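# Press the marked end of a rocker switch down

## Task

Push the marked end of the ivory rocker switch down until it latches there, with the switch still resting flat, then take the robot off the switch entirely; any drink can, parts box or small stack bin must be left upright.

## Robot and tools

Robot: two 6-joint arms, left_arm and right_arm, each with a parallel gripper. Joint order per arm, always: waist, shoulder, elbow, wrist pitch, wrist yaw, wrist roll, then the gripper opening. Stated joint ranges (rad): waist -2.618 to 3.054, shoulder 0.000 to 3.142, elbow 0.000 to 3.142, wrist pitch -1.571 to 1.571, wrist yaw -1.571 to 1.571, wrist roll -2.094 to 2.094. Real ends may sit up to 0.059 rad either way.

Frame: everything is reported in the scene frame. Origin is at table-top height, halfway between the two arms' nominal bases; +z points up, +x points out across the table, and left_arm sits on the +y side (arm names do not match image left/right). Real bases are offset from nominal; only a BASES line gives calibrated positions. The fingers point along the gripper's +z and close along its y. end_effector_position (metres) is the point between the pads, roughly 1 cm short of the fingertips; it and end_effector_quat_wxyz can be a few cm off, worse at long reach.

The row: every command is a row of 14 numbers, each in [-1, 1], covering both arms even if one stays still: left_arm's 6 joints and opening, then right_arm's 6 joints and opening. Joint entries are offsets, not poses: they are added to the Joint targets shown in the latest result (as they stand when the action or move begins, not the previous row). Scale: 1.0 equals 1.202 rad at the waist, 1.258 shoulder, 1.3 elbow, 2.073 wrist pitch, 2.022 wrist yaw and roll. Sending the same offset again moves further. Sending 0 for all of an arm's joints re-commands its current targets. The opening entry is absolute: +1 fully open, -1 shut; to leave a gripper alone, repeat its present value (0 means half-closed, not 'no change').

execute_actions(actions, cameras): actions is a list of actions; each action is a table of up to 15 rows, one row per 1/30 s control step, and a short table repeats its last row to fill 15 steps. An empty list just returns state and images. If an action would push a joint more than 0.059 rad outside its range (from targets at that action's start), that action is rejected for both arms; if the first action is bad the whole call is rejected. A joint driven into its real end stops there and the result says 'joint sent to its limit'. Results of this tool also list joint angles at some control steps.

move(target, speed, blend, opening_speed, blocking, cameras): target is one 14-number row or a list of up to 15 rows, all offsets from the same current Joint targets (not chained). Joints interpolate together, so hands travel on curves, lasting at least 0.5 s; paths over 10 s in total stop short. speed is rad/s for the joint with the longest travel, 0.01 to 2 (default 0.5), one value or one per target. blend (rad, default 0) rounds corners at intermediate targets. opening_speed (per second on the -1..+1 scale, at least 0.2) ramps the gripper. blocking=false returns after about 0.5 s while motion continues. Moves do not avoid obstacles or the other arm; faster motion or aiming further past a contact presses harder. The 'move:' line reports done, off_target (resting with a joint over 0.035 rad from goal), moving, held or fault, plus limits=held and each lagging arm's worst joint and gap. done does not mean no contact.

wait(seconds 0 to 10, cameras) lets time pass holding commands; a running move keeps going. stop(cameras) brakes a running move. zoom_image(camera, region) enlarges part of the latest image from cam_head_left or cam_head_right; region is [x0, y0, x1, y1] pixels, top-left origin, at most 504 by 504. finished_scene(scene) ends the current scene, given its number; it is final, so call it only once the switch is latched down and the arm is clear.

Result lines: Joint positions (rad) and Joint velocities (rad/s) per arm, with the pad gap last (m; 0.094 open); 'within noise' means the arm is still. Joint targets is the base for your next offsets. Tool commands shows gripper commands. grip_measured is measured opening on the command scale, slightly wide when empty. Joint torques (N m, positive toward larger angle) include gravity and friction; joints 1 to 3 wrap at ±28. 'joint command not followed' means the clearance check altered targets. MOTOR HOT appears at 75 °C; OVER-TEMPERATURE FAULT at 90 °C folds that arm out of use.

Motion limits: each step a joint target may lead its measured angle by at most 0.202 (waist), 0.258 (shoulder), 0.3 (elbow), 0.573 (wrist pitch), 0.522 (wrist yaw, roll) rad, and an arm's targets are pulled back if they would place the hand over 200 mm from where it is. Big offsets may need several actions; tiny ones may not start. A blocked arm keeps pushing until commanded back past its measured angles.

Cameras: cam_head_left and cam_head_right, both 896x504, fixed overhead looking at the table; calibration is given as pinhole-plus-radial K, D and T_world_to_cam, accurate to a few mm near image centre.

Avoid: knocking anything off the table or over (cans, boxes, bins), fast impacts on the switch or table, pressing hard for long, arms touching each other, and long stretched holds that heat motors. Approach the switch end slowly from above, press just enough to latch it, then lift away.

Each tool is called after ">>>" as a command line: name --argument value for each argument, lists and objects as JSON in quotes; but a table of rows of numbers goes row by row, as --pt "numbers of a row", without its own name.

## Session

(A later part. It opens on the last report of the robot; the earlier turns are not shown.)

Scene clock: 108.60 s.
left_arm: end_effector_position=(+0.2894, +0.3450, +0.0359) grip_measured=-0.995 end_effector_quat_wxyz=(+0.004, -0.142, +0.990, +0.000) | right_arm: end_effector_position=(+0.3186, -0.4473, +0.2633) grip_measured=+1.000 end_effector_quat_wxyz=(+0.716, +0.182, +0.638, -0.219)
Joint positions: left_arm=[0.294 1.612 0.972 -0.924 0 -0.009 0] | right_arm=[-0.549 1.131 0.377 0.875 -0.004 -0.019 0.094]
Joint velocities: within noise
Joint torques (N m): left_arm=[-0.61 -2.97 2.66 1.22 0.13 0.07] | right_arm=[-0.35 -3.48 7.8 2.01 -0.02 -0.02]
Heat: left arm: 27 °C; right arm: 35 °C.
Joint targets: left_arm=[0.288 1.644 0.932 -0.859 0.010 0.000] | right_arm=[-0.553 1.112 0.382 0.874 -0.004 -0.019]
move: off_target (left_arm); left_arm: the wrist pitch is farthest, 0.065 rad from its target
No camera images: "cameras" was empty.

>>> move --pt "0 -0.0827 0.2215 -0.1886 0 0 -1 0 0 0 0 0 0 1" --pt "0.4 -0.0827 0.2215 -0.1886 0 0 -1 0 0 0 0 0 0 1" --speed 0.5 --blend 0.1

>>> zoom_image --camera "cam_head_right" --region '[254, 316, 324, 376]'

>>> zoom_image --camera "cam_head_left" --region '[234, 321, 304, 381]'

Scene clock: 113.23 s.
left_arm: end_effector_position=(+0.2240, +0.4481, +0.1002) grip_measured=-0.995 end_effector_quat_wxyz=(-0.021, -0.370, +0.929, -0.010) | right_arm: end_effector_position=(+0.3186, -0.4473, +0.2633) grip_measured=+1.000 end_effector_quat_wxyz=(+0.716, +0.182, +0.638, -0.219)
Joint positions: left_arm=[0.766 1.571 1.195 -1.24 0.003 -0.009 0] | right_arm=[-0.549 1.131 0.377 0.875 -0.004 -0.019 0.094]
Joint velocities: within noise
Joint torques (N m): left_arm=[0.17 -8.08 9.03 0.33 0.11 0.09] | right_arm=[-0.36 -3.48 7.79 2.02 -0.02 -0.02]
Heat: left arm: 27 °C; right arm: 35 °C.
Joint targets: left_arm=[0.768 1.540 1.220 -1.250 0.010 0.000] | right_arm=[-0.553 1.112 0.382 0.874 -0.004 -0.019]
move: done

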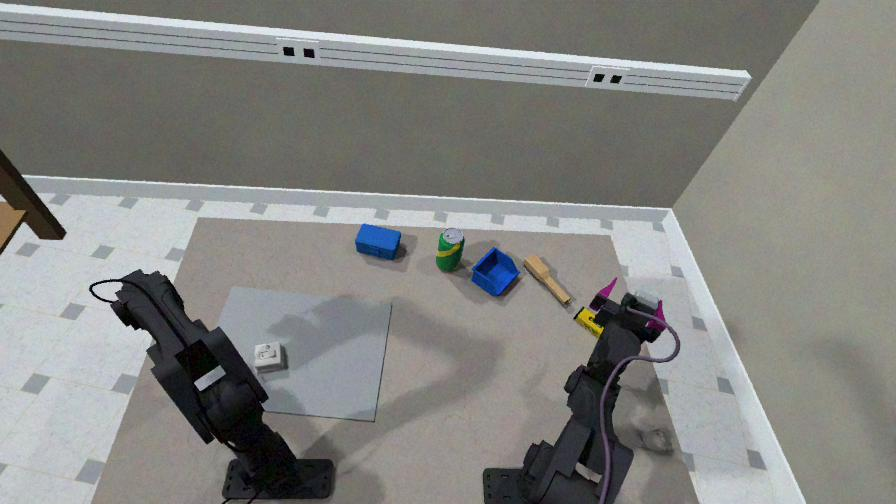

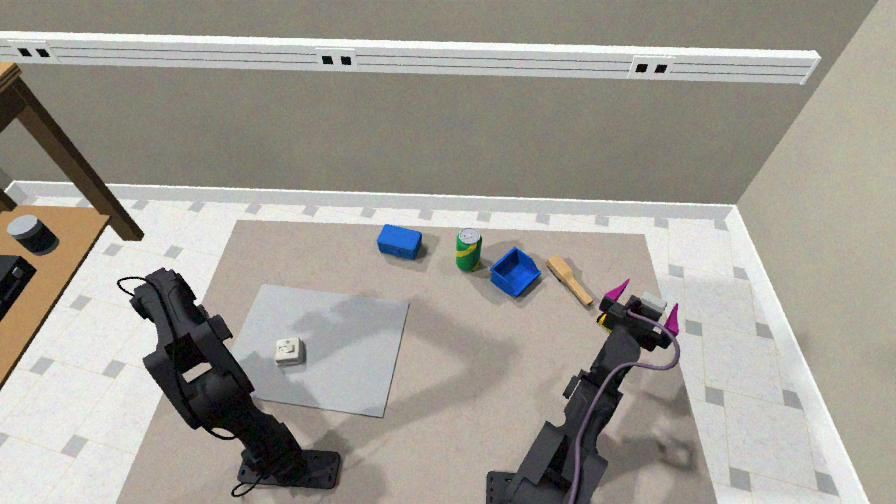

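Scaled by 7.200 from the camera's 896x504 image, which has a finer 1280x720 frame.

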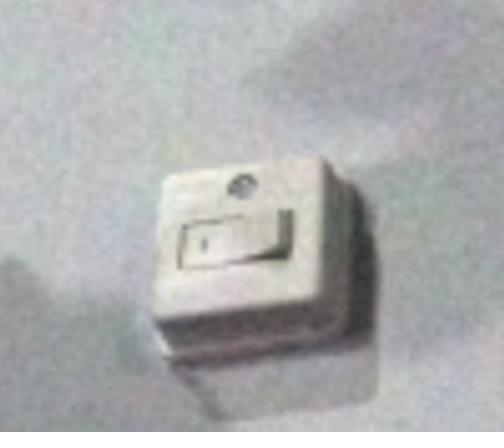

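Scaled by 7.200 from the camera's 896x504 image, which has a finer 1280x720 frame.

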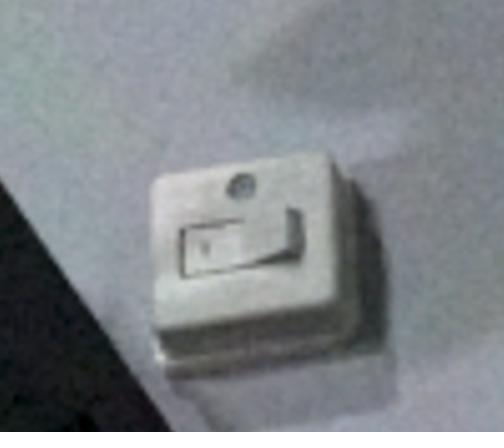

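>>> move --target '[-1.0, 0.4515, 0.5065, -0.0439, 0, 0, -1, 0.4725, 0.4642, 0.7377, -0.9957, 0, 0, -1]' --speed 0.8 --opening_speed 2

>>> zoom_image --camera "cam_head_right" --region '[330, 260, 430, 360]'

>>> zoom_image --camera "cam_head_left" --region '[330, 260, 430, 360]'

Scene clock: 167.77 s.
left_arm: end_effector_position=(+0.3967, +0.0940, +0.1022) grip_measured=-0.995 end_effector_quat_wxyz=(+0.002, +0.222, +0.975, -0.004) | right_arm: end_effector_position=(+0.3072, -0.2473, +0.0997) grip_measured=-0.997 end_effector_quat_wxyz=(+0.009, -0.001, +1.000, +0.002)
Joint positions: left_arm=[-0.439 2.084 1.851 -1.332 0.007 -0.009 0] | right_arm=[0.013 1.678 1.306 -1.181 -0.004 -0.019 0]
Joint velocities: within noise
Joint torques (N m): left_arm=[0.36 -8.18 9.44 0.46 0.08 0.09] | right_arm=[0.14 -4.77 9.54 0.25 -0.01 -0.02]
Heat: left arm: 28 °C; right arm: 36 °C.
Joint targets: left_arm=[-0.434 2.108 1.878 -1.341 0.010 0.000] | right_arm=[0.015 1.696 1.342 -1.190 -0.004 -0.019]
move: done

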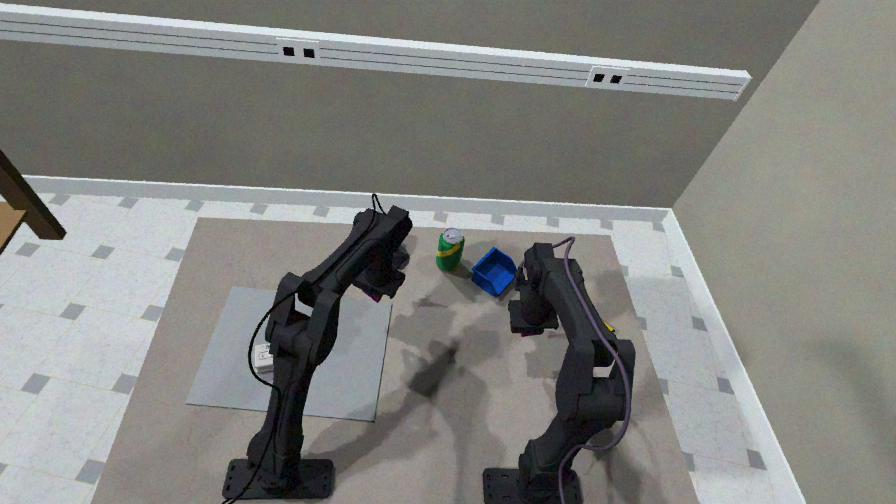

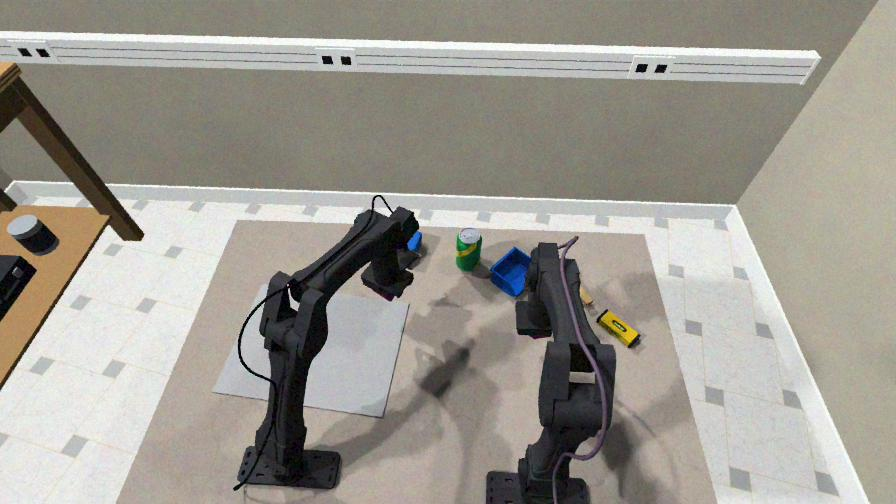

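Scaled by 5.040 from the camera's 896x504 image, which has a finer 1280x720 frame.

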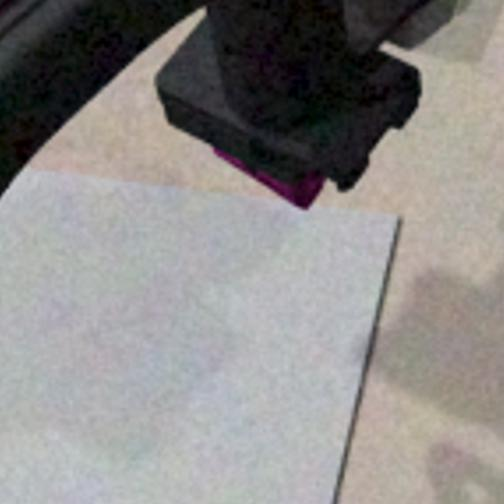

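Scaled by 5.040 from the camera's 896x504 image, which has a finer 1280x720 frame.

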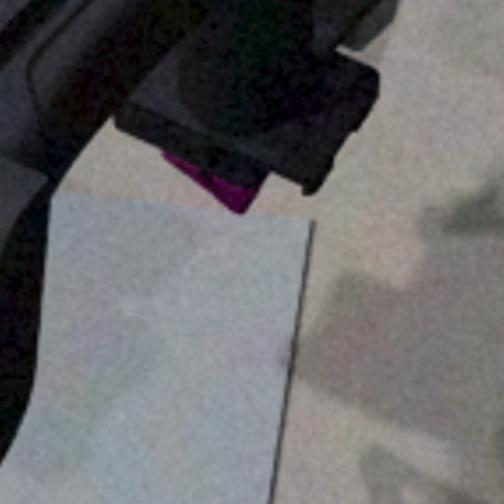

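>>> zoom_image --camera "cam_head_right" --region '[490, 290, 580, 380]'

>>> zoom_image --camera "cam_head_left" --region '[480, 290, 570, 380]'

Scaled by 5.600 from the camera's 896x504 image, which has a finer 1280x720 frame.

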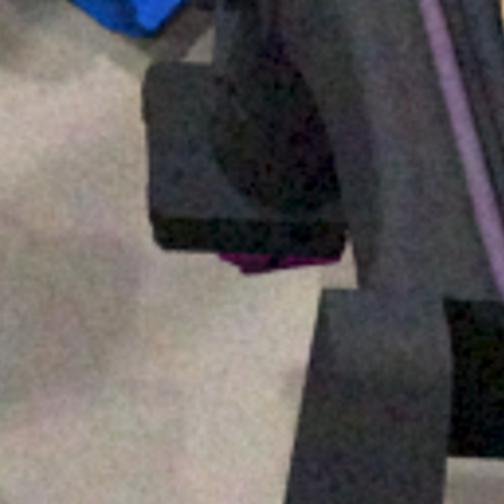

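Scaled by 5.600 from the camera's 896x504 image, which has a finer 1280x720 frame.

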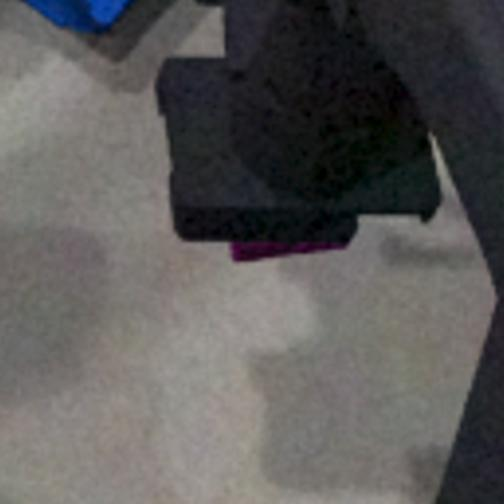

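>>> move --target '[0.4484, 0.0278, -0.0423, 0.2151, 0, 0, -1, -0.2238, 0.2440, 0.29, 0.0468, 0, 0, -1]' --speed 0.6

>>> zoom_image --camera "cam_head_right" --region '[230, 230, 330, 330]'

>>> zoom_image --camera "cam_head_left" --region '[220, 230, 320, 330]'

>>> zoom_image --camera "cam_head_right" --region '[540, 260, 640, 360]'

>>> zoom_image --camera "cam_head_left" --region '[530, 260, 630, 360]'

Scene clock: 181.80 s.
left_arm: end_effector_position=(+0.5321, +0.3174, +0.1007) grip_measured=-0.995 end_effector_quat_wxyz=(+0.185, -0.049, +0.982, +0.004) | right_arm: end_effector_position=(+0.4068, -0.3611, +0.1012) grip_measured=-0.997 end_effector_quat_wxyz=(+0.084, +0.133, +0.987, -0.011)
Joint positions: left_arm=[0.11 2.118 1.83 -0.912 0.007 -0.009 0] | right_arm=[-0.257 1.98 1.682 -1.102 -0.003 -0.018 0]
Joint velocities: within noise
Joint torques (N m): left_arm=[-0.42 -8.87 6.79 1.4 0.06 0.06] | right_arm=[0.25 -7.34 9.95 0.79 -0.02 -0.03]
Heat: left arm: 28 °C; right arm: 34 °C.
Joint targets: left_arm=[0.105 2.143 1.823 -0.895 0.010 0.000] | right_arm=[-0.254 2.003 1.719 -1.093 -0.004 -0.018]
move: off_target (right_arm); right_arm: the elbow is farthest, 0.037 rad from its target

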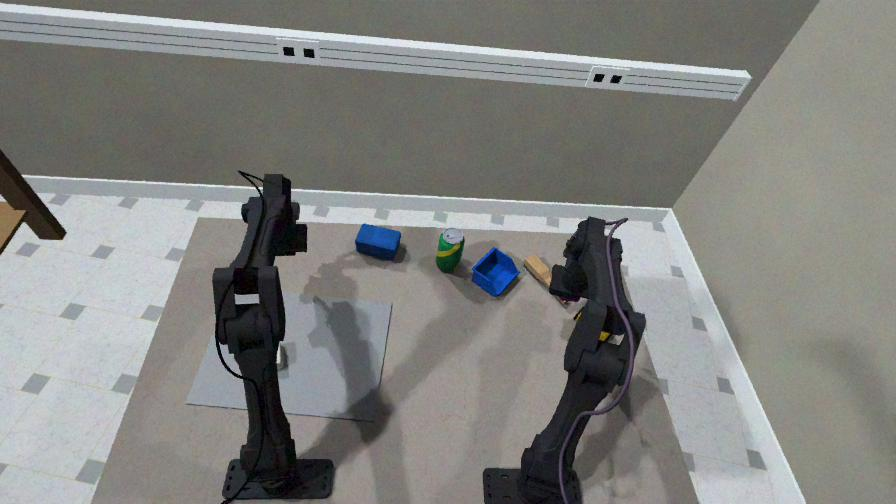

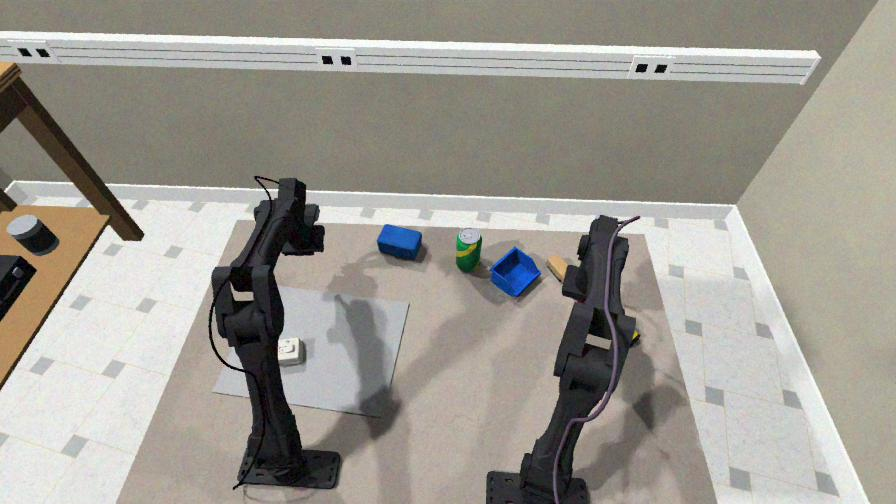

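Scaled by 5.040 from the camera's 896x504 image, which has a finer 1280x720 frame.

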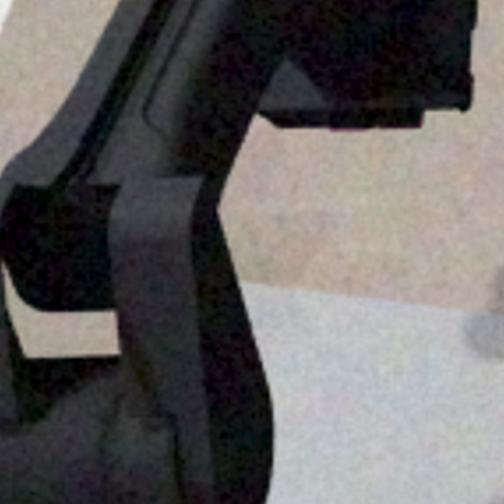

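Scaled by 5.040 from the camera's 896x504 image, which has a finer 1280x720 frame.

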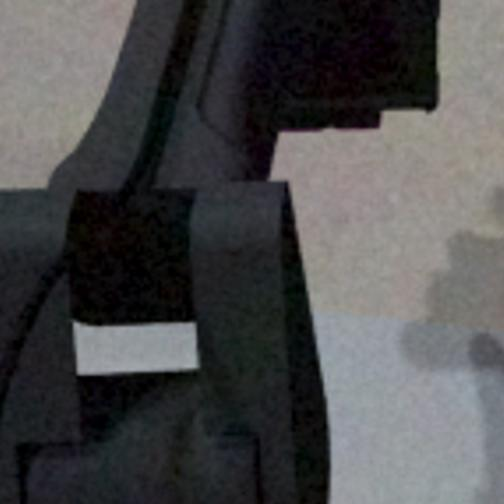

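Scaled by 5.040 from the camera's 896x504 image, which has a finer 1280x720 frame.

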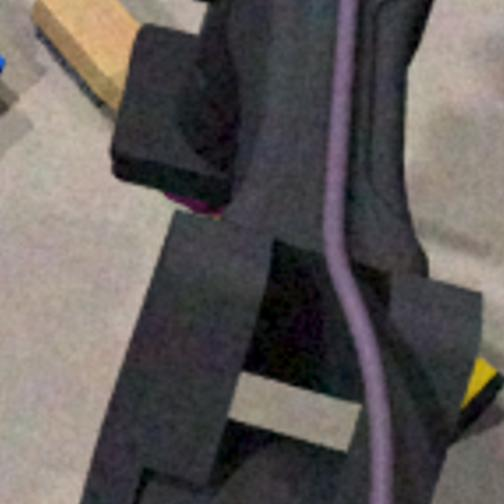

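Scaled by 5.040 from the camera's 896x504 image, which has a finer 1280x720 frame.

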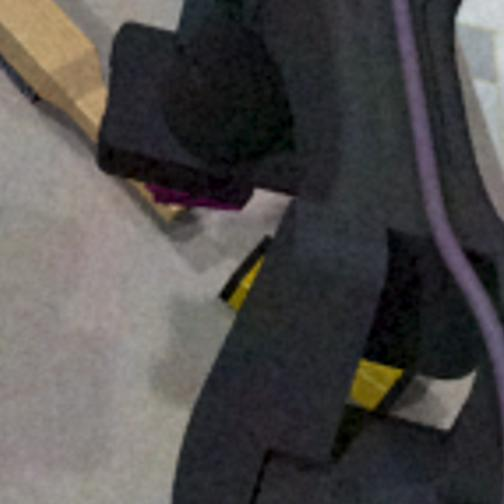

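>>> move --pt "-0.4484 -0.0644 -0.0915 -0.1413 0 0 -1 0.2970 -0.1955 -0.3415 0.0193 0 0 -1" --pt "-0.4484 0.0103 -0.1746 -0.0608 0 0 -1 0.2970 -0.1145 -0.4212 0.0950 0 0 -1" --speed '[0.6, 0.2]'

Scene clock: 199.17 s.
left_arm: end_effector_position=(+0.3962, +0.0934, +0.0213) grip_measured=-0.995 end_effector_quat_wxyz=(+0.001, +0.222, +0.975, -0.006) | right_arm: end_effector_position=(+0.3270, -0.2185, +0.0230) grip_measured=-0.997 end_effector_quat_wxyz=(+0.004, -0.046, +0.999, +0.001)
Joint positions: left_arm=[-0.439 2.133 1.602 -1.036 0.011 -0.008 0] | right_arm=[0.104 1.842 1.188 -0.909 -0.003 -0.019 0]
Joint velocities: within noise
Joint torques (N m): left_arm=[0.36 -8.51 6.08 0.7 0.01 0.07] | right_arm=[-0.14 -5.94 4.74 0.48 -0.02 -0.02]
Heat: left arm: 28 °C; right arm: 34 °C.
Joint targets: left_arm=[-0.434 2.156 1.597 -1.021 0.010 0.000] | right_arm=[0.103 1.859 1.171 -0.896 -0.004 -0.019]
move: done

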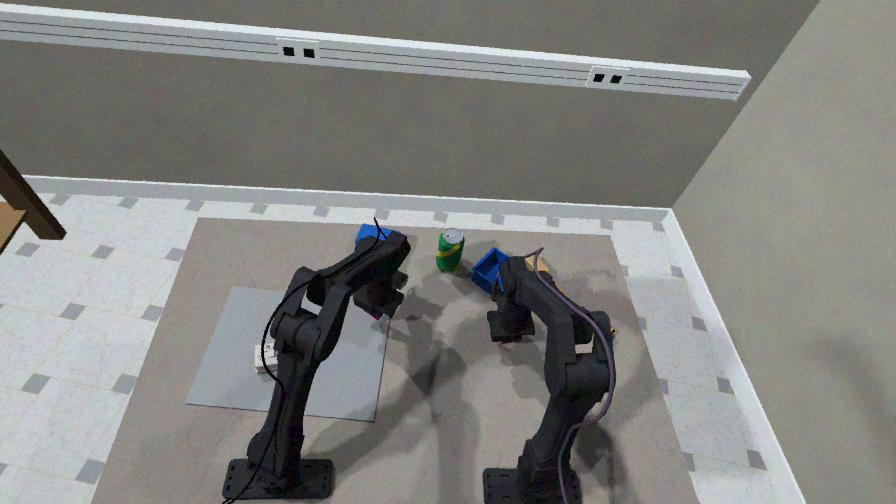

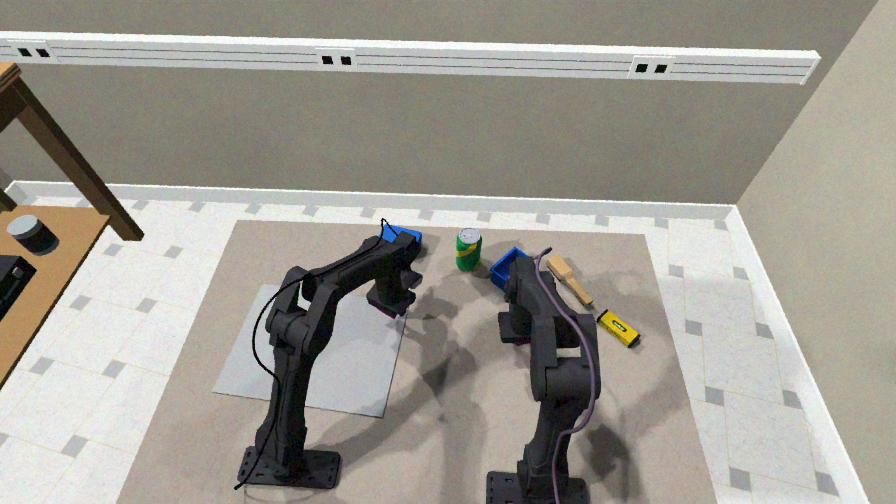

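>>> zoom_image --camera "cam_head_right" --region '[350, 270, 430, 350]'

>>> zoom_image --camera "cam_head_left" --region '[340, 270, 420, 350]'

>>> zoom_image --camera "cam_head_right" --region '[490, 300, 570, 380]'

>>> zoom_image --camera "cam_head_left" --region '[470, 300, 550, 380]'

Scaled by 6.300 from the camera's 896x504 image, which has a finer 1280x720 frame.

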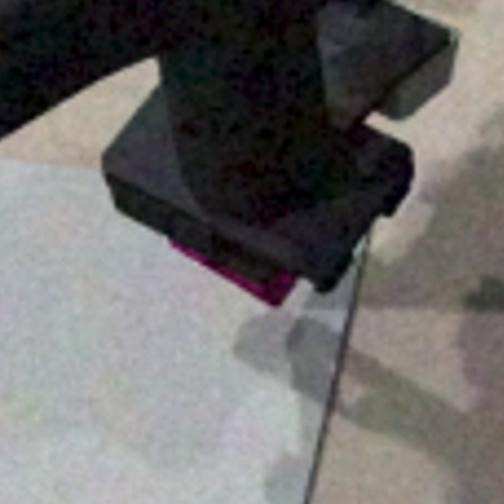

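Scaled by 6.300 from the camera's 896x504 image, which has a finer 1280x720 frame.

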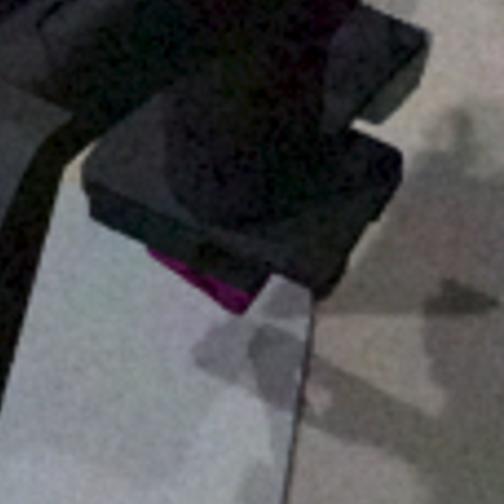

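Scaled by 6.300 from the camera's 896x504 image, which has a finer 1280x720 frame.

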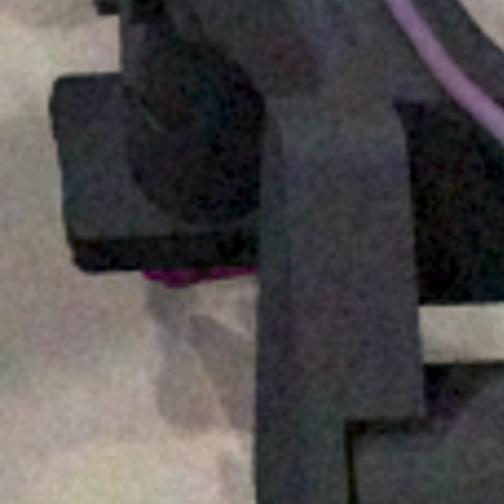

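Scaled by 6.300 from the camera's 896x504 image, which has a finer 1280x720 frame.

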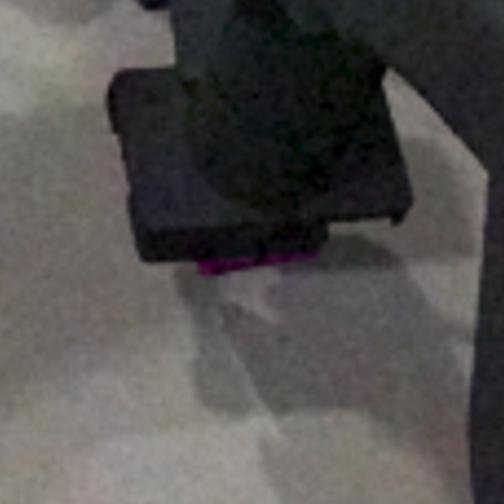

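>>> move --target '[0, 0.0254, -0.0415, 0.0412, 0, 0, -1, 0, 0.0323, -0.0496, 0.0469, 0, 0, -1]' --speed 0.05 --cameras '[]'

Scene clock: 207.37 s.
left_arm: end_effector_position=(+0.3964, +0.0933, +0.0084) grip_measured=-0.995 end_effector_quat_wxyz=(+0.002, +0.222, +0.975, -0.006) | right_arm: end_effector_position=(+0.3251, -0.2187, +0.0047) grip_measured=-0.997 end_effector_quat_wxyz=(+0.003, -0.046, +0.999, +0.001)
Joint positions: left_arm=[-0.439 2.146 1.568 -0.986 0.011 -0.008 0] | right_arm=[0.104 1.867 1.14 -0.837 -0.003 -0.019 0]
Joint velocities: within noise
Joint torques (N m): left_arm=[0.36 -7.02 4.14 1.07 0 0.04] | right_arm=[-0.14 -4.93 3.19 0.78 -0.02 -0.03]
Heat: left arm: 29 °C; right arm: 34 °C.
Joint targets: left_arm=[-0.434 2.188 1.543 -0.936 0.010 0.000] | right_arm=[0.103 1.900 1.106 -0.799 -0.004 -0.019]
move: off_target (left_arm, right_arm); left_arm: the wrist pitch is farthest, 0.050 rad from its target; right_arm: the wrist pitch is farthest, 0.039 rad from its target
No camera images: "cameras" was empty.

>>> move --pt "0 -0.1097 0.2581 -0.1954 0 0 -1 0 -0.1137 0.1608 -0.1317 0 0 -1" --pt "0.4484 -0.0390 0.2154 0.0198 0 0 -1 0.2080 0.1010 0.4823 -0.0868 0 0 -1" --pt "0.4484 0.0008 0.0592 0.1423 0 0 -1 0.2080 0.1423 0.2908 0.0376 0 0 -1" --speed '[0.4, 0.6, 0.3]' --blend 0.05

Scene clock: 217.60 s.
left_arm: end_effector_position=(+0.5313, +0.3175, +0.0307) grip_measured=-0.995 end_effector_quat_wxyz=(+0.184, -0.049, +0.982, +0.004) | right_arm: end_effector_position=(+0.4327, -0.0978, +0.0352) grip_measured=-0.997 end_effector_quat_wxyz=(+0.139, -0.170, +0.975, +0.023)
Joint positions: left_arm=[0.11 2.165 1.623 -0.658 0.008 -0.008 0] | right_arm=[0.356 2.057 1.502 -0.733 -0.002 -0.019 0]
Joint velocities: within noise
Joint torques (N m): left_arm=[-0.46 -9.37 6.8 1.39 0.05 0.05] | right_arm=[-0.25 -8.01 5.38 1.04 -0.03 -0.02]
Heat: left arm: 29 °C; right arm: 34 °C.
Joint targets: left_arm=[0.105 2.189 1.619 -0.641 0.010 0.000] | right_arm=[0.353 2.079 1.485 -0.721 -0.004 -0.019]
move: done

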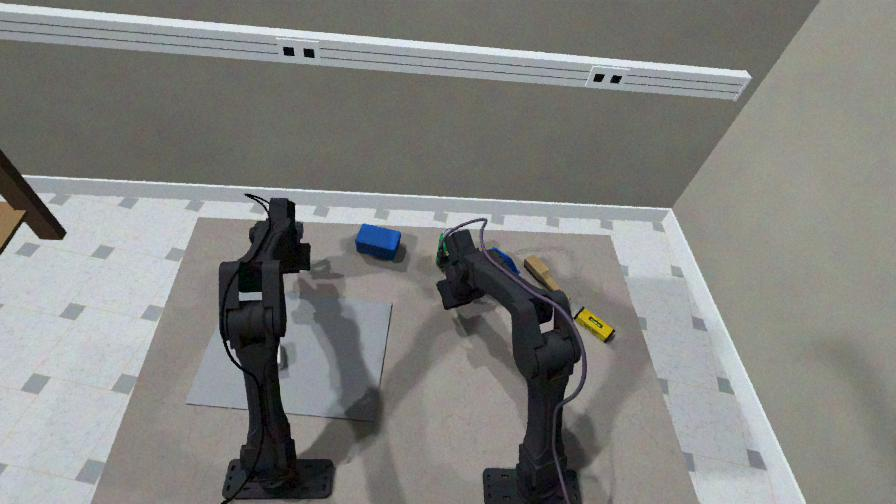

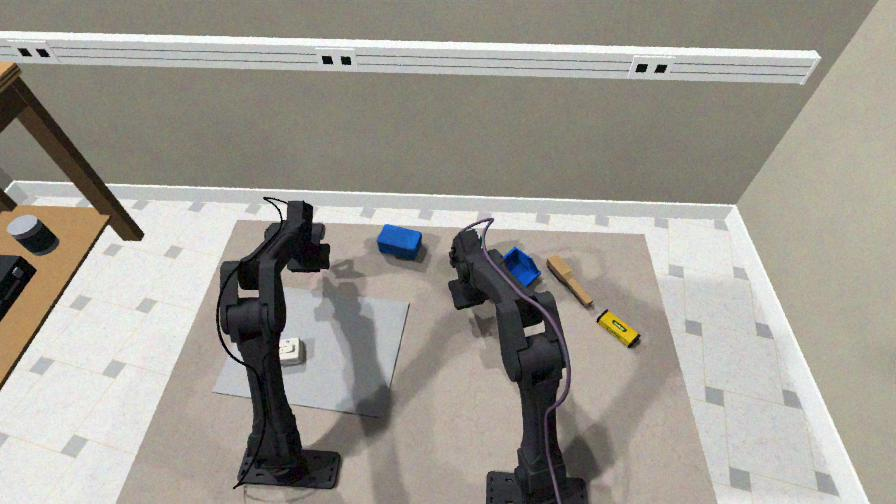

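>>> move --target '[0, 0.0390, -0.0515, 0.0569, 0, 0, -1, 0, 0.0421, -0.061, 0.0584, 0, 0, -1]' --speed 0.06 --cameras '[]'

>>> zoom_image --camera "cam_head_right" --region '[430, 250, 530, 350]'

>>> zoom_image --camera "cam_head_left" --region '[410, 250, 510, 350]'

Scene clock: 221.93 s.
left_arm: end_effector_position=(+0.5389, +0.3182, +0.0095) grip_measured=-0.995 end_effector_quat_wxyz=(+0.203, -0.048, +0.978, +0.004) | right_arm: end_effector_position=(+0.4347, -0.0971, +0.0054) grip_measured=-0.997 end_effector_quat_wxyz=(+0.145, -0.170, +0.974, +0.024)
Joint positions: left_arm=[0.11 2.194 1.566 -0.534 0.008 -0.008 0] | right_arm=[0.356 2.096 1.432 -0.611 -0.002 -0.019 0]
Joint velocities: within noise
Joint torques (N m): left_arm=[-0.43 -7.91 5.85 1.39 0.02 0.06] | right_arm=[-0.28 -7.19 4.41 1.04 -0.03 -0.02]
Heat: left arm: 29 °C; right arm: 34 °C.
Joint targets: left_arm=[0.105 2.238 1.552 -0.523 0.010 0.000] | right_arm=[0.353 2.132 1.405 -0.600 -0.004 -0.019]
move: off_target (left_arm, right_arm); left_arm: the shoulder is farthest, 0.044 rad from its target; right_arm: the shoulder is farthest, 0.036 rad from its target
No camera images: "cameras" was empty.

Scaled by 5.040 from the camera's 896x504 image, which has a finer 1280x720 frame.

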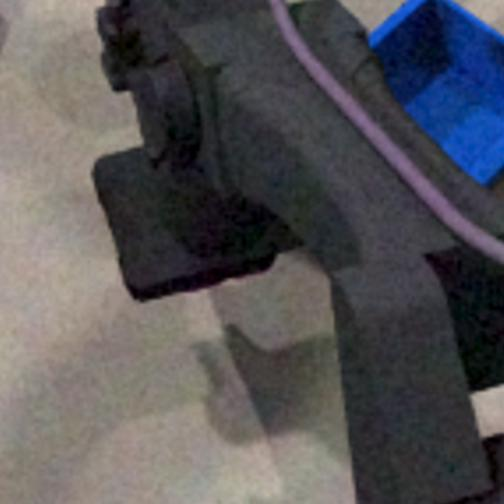

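Scaled by 5.040 from the camera's 896x504 image, which has a finer 1280x720 frame.

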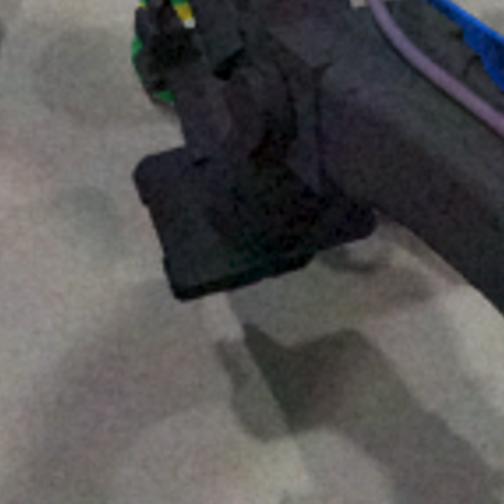

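>>> move --pt "0 -0.1256 0.2369 -0.1915 0 0 -1 0 -0.0652 0.1154 -0.0482 0 0 -1" --pt "0.1032 -0.5652 -0.3638 -0.2793 0 0 -1 0 -0.0652 0.1154 -0.0482 0 0 -1" --pt "0.1032 -0.4706 -0.4785 -0.1616 0 0 -1 0 -0.0652 0.1154 -0.0482 0 0 -1" --pt "0.1032 -0.5628 -0.3246 -0.3025 0 0 -1 0 -0.0652 0.1154 -0.0482 0 0 -1" --speed '[0.8, 1.2, 0.15, 0.6]' --blend '[0.1, 0.05, 0, 0]'

>>> zoom_image --camera "cam_head_right" --region '[254, 316, 324, 376]'

Scene clock: 240.80 s.
left_arm: end_effector_position=(+0.2890, +0.3244, +0.0837) grip_measured=-0.995 end_effector_quat_wxyz=(-0.005, -0.107, +0.994, -0.005) | right_arm: end_effector_position=(+0.4455, -0.0934, +0.0295) grip_measured=-0.997 end_effector_quat_wxyz=(+0.153, -0.170, +0.973, +0.025)
Joint positions: left_arm=[0.224 1.553 1.112 -1.14 0.009 -0.008 0] | right_arm=[0.356 2.091 1.522 -0.691 -0.002 -0.019 0]
Joint velocities: within noise
Joint torques (N m): left_arm=[0.35 -7.34 8.47 0.45 0.03 0.06] | right_arm=[-0.28 -12.92 9.68 0.88 -0.03 -0.02]
Heat: left arm: 29 °C; right arm: 34 °C.
Joint targets: left_arm=[0.229 1.530 1.131 -1.150 0.010 0.000] | right_arm=[0.353 2.050 1.555 -0.700 -0.004 -0.019]
move: off_target (right_arm); right_arm: the shoulder is farthest, 0.042 rad from its target

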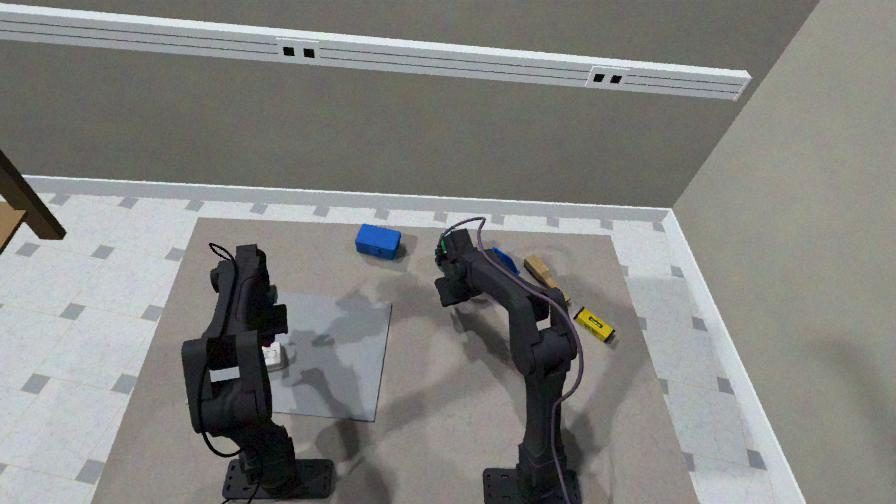

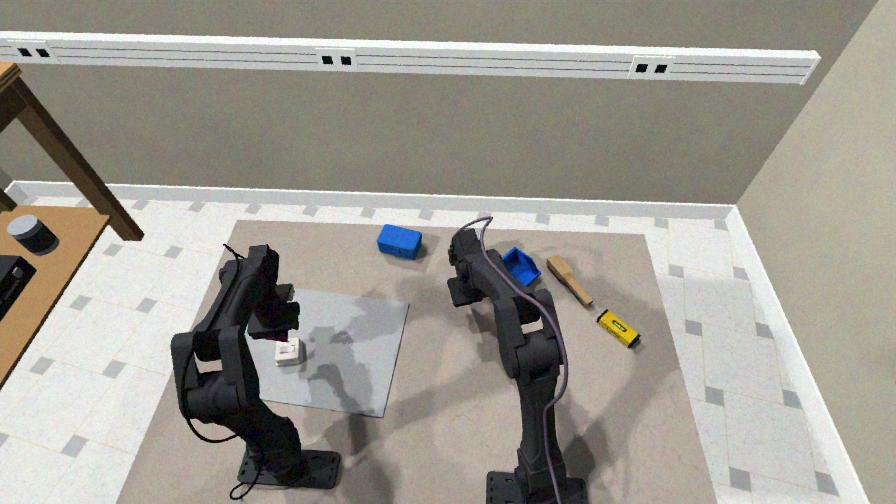

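Scaled by 7.200 from the camera's 896x504 image, which has a finer 1280x720 frame.

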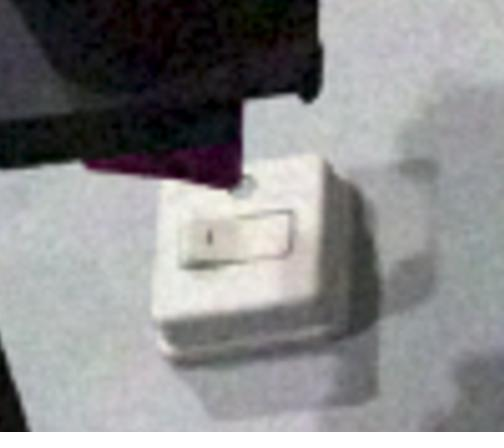

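>>> execute_actions --actions '[]'

Scene clock: 248.40 s.
left_arm: end_effector_position=(+0.2888, +0.3243, +0.0837) grip_measured=-0.995 end_effector_quat_wxyz=(-0.005, -0.107, +0.994, -0.005) | right_arm: end_effector_position=(+0.4454, -0.0935, +0.0295) grip_measured=-0.997 end_effector_quat_wxyz=(+0.153, -0.170, +0.973, +0.025)
Joint positions: left_arm=[0.224 1.553 1.112 -1.141 0.009 -0.008 0] | right_arm=[0.356 2.091 1.522 -0.691 -0.002 -0.019 0]
Joint velocities: within noise
Joint torques (N m): left_arm=[0.39 -7.34 8.5 0.42 0.02 0.05] | right_arm=[-0.27 -12.92 9.66 0.88 -0.03 -0.02]
Heat: left arm: 30 °C; right arm: 34 °C.
Joint targets: left_arm=[0.229 1.530 1.131 -1.150 0.010 0.000] | right_arm=[0.353 2.050 1.555 -0.700 -0.004 -0.019]
Tool commands: left_gripper/opening=-1.0 right_gripper/opening=-1.0

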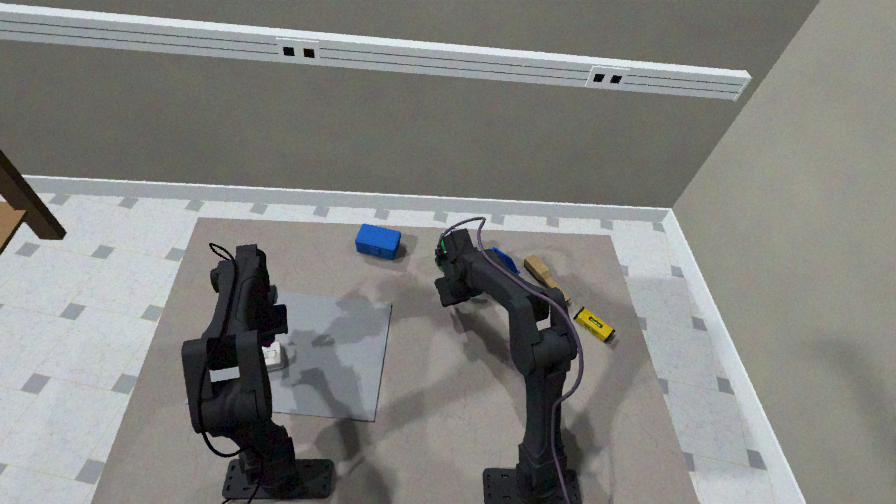

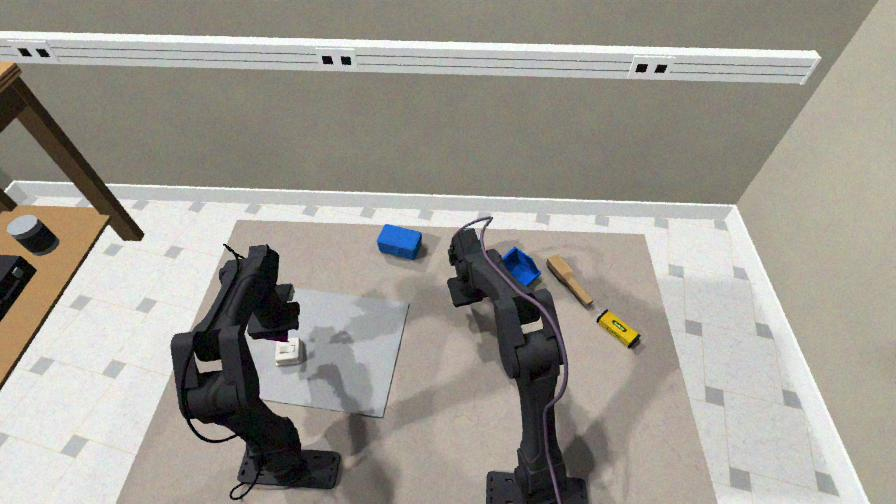

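>>> move --pt "-0.09 -0.143 -0.293 0.748 -0.04 -0.01 1 -0.1 -0.437 -0.427 0.289 0 0 -1" --pt "-0.178 0.0095 -0.6 0.996 -0.075 -0.022 1 -0.304 -0.395 -0.902 0.759 0 0 -1" --speed '[1.2,1.0]' --blend '[0.2,0]' --opening_speed 2

Scene clock: 256.43 s.
left_arm: end_effector_position=(+0.4310, +0.2975, +0.1111) grip_measured=+0.999 end_effector_quat_wxyz=(+0.601, -0.054, +0.796, +0.043) | right_arm: end_effector_position=(+0.4118, -0.2582, +0.1162) grip_measured=-0.997 end_effector_quat_wxyz=(+0.602, +0.007, +0.798, -0.016)
Joint positions: left_arm=[0.021 1.53 0.354 0.896 -0.13 -0.034 0.094] | right_arm=[-0.008 1.54 0.398 0.863 -0.002 -0.019 0]
Joint velocities: within noise
Joint torques (N m): left_arm=[-0.57 -3.69 5.63 2.37 -0.15 -0.11] | right_arm=[-0.4 -3.51 4.66 2.17 -0.03 -0.02]
Heat: left arm: 29 °C; right arm: 34 °C.
Joint targets: left_arm=[0.015 1.542 0.350 0.915 -0.141 -0.044] | right_arm=[-0.013 1.553 0.383 0.873 -0.004 -0.019]
move: done

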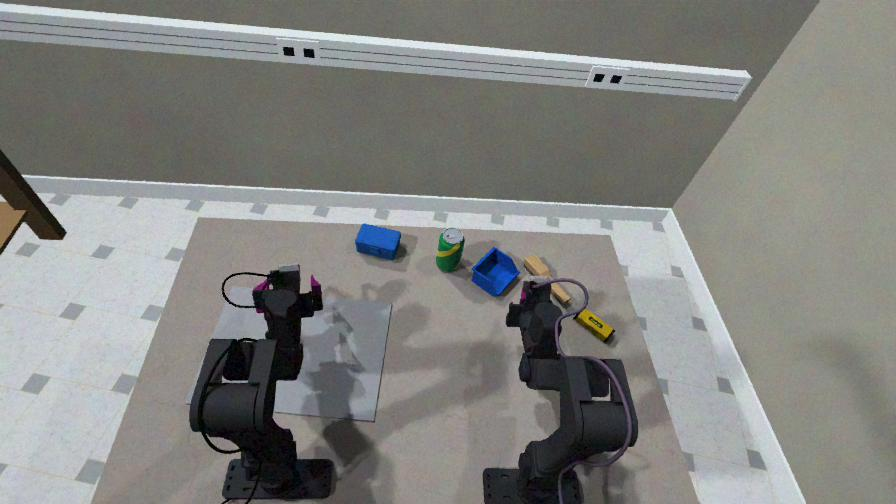

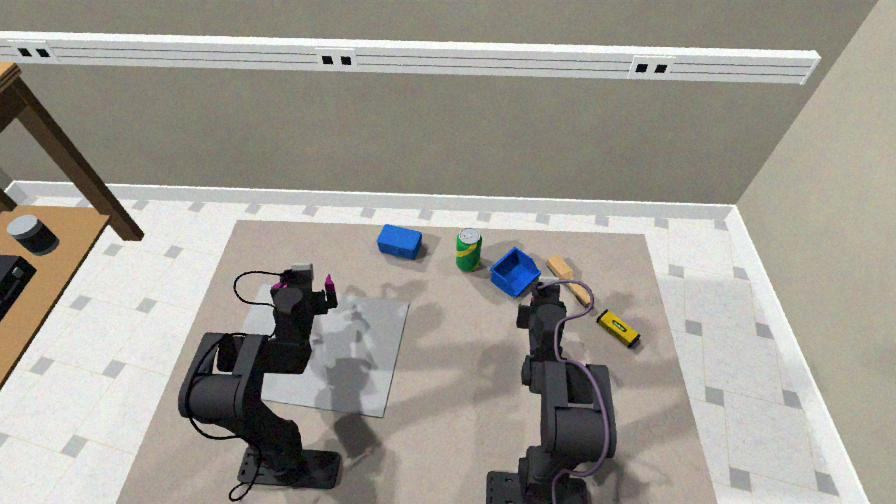

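>>> move --pt "0.071 -0.1526 0.3077 -0.2484 0.0747 0.0218 -1 0 0 0 0 0 0 -1" --pt "0.2371 0.0159 0.5646 -0.9687 0.0747 0.0218 -1 0 0 0 0 0 0 -1" --pt "0.2371 0.0827 0.4462 -0.8553 0.0747 0.0218 -1 0 0 0 0 0 0 -1" --pt "0.2371 -0.0095 0.6 -0.9962 0.0747 0.0218 -1 0 0 0 0 0 0 -1" --speed '[1.2,1.6,0.15,0.8]' --blend '[0.3,0.08,0,0]' --opening_speed 2

>>> zoom_image --camera "cam_head_right" --region '[255, 315, 325, 385]'

>>> zoom_image --camera "cam_head_left" --region '[240, 320, 310, 390]'

Scene clock: 264.90 s.
left_arm: end_effector_position=(+0.2847, +0.3441, +0.0848) grip_measured=-0.995 end_effector_quat_wxyz=(-0.004, -0.143, +0.990, +0.000) | right_arm: end_effector_position=(+0.4118, -0.2582, +0.1165) grip_measured=-0.997 end_effector_quat_wxyz=(+0.602, +0.007, +0.798, -0.016)
Joint positions: left_arm=[0.295 1.551 1.114 -1.141 -0.001 -0.01 0] | right_arm=[-0.008 1.54 0.398 0.864 -0.002 -0.019 0]
Joint velocities: within noise
Joint torques (N m): left_arm=[0.4 -7.13 8.28 0.45 0.12 0.08] | right_arm=[-0.4 -3.51 4.67 2.21 -0.03 -0.03]
Heat: left arm: 29 °C; right arm: 36 °C.
Joint targets: left_arm=[0.300 1.530 1.131 -1.150 0.009 0.000] | right_arm=[-0.013 1.553 0.383 0.873 -0.004 -0.019]
move: done; blend cut to 0.2575 rad at target 1

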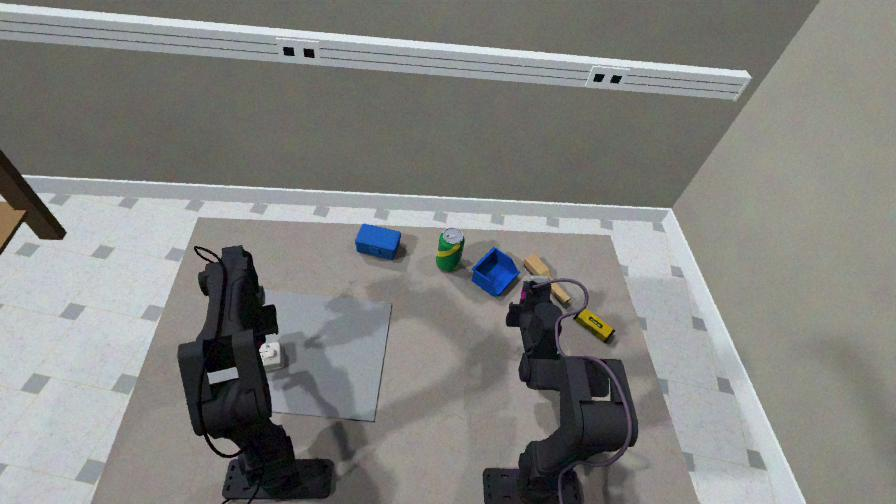

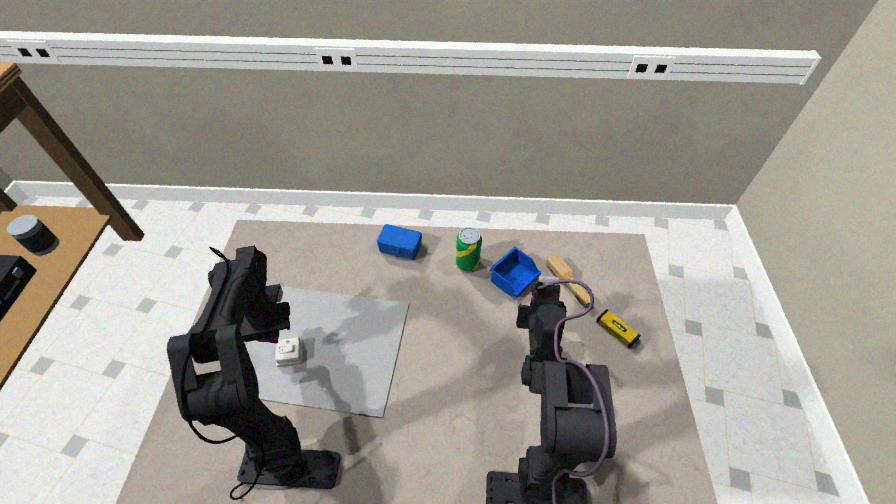

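Scaled by 7.200 from the camera's 896x504 image, which has a finer 1280x720 frame.

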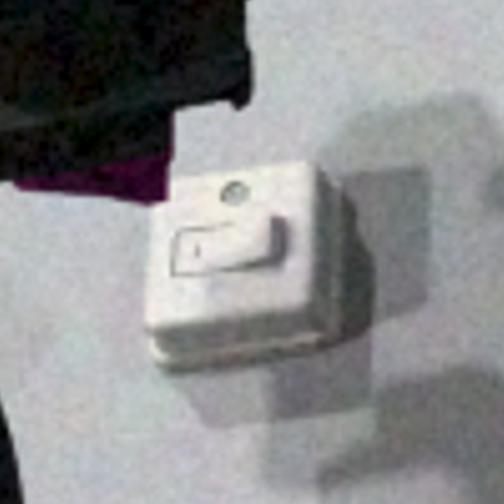

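Scaled by 7.200 from the camera's 896x504 image, which has a finer 1280x720 frame.

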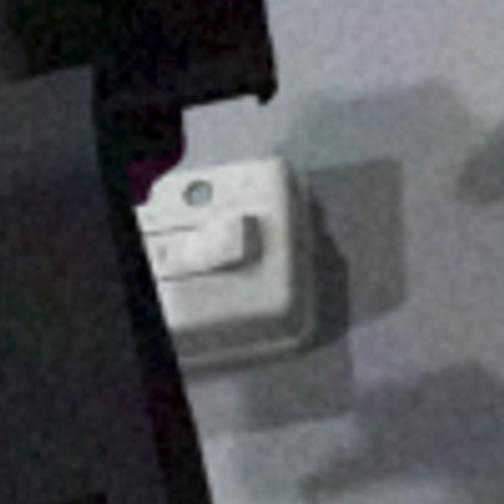

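>>> finished_scene --scene 1

The scene is finished: the task was done.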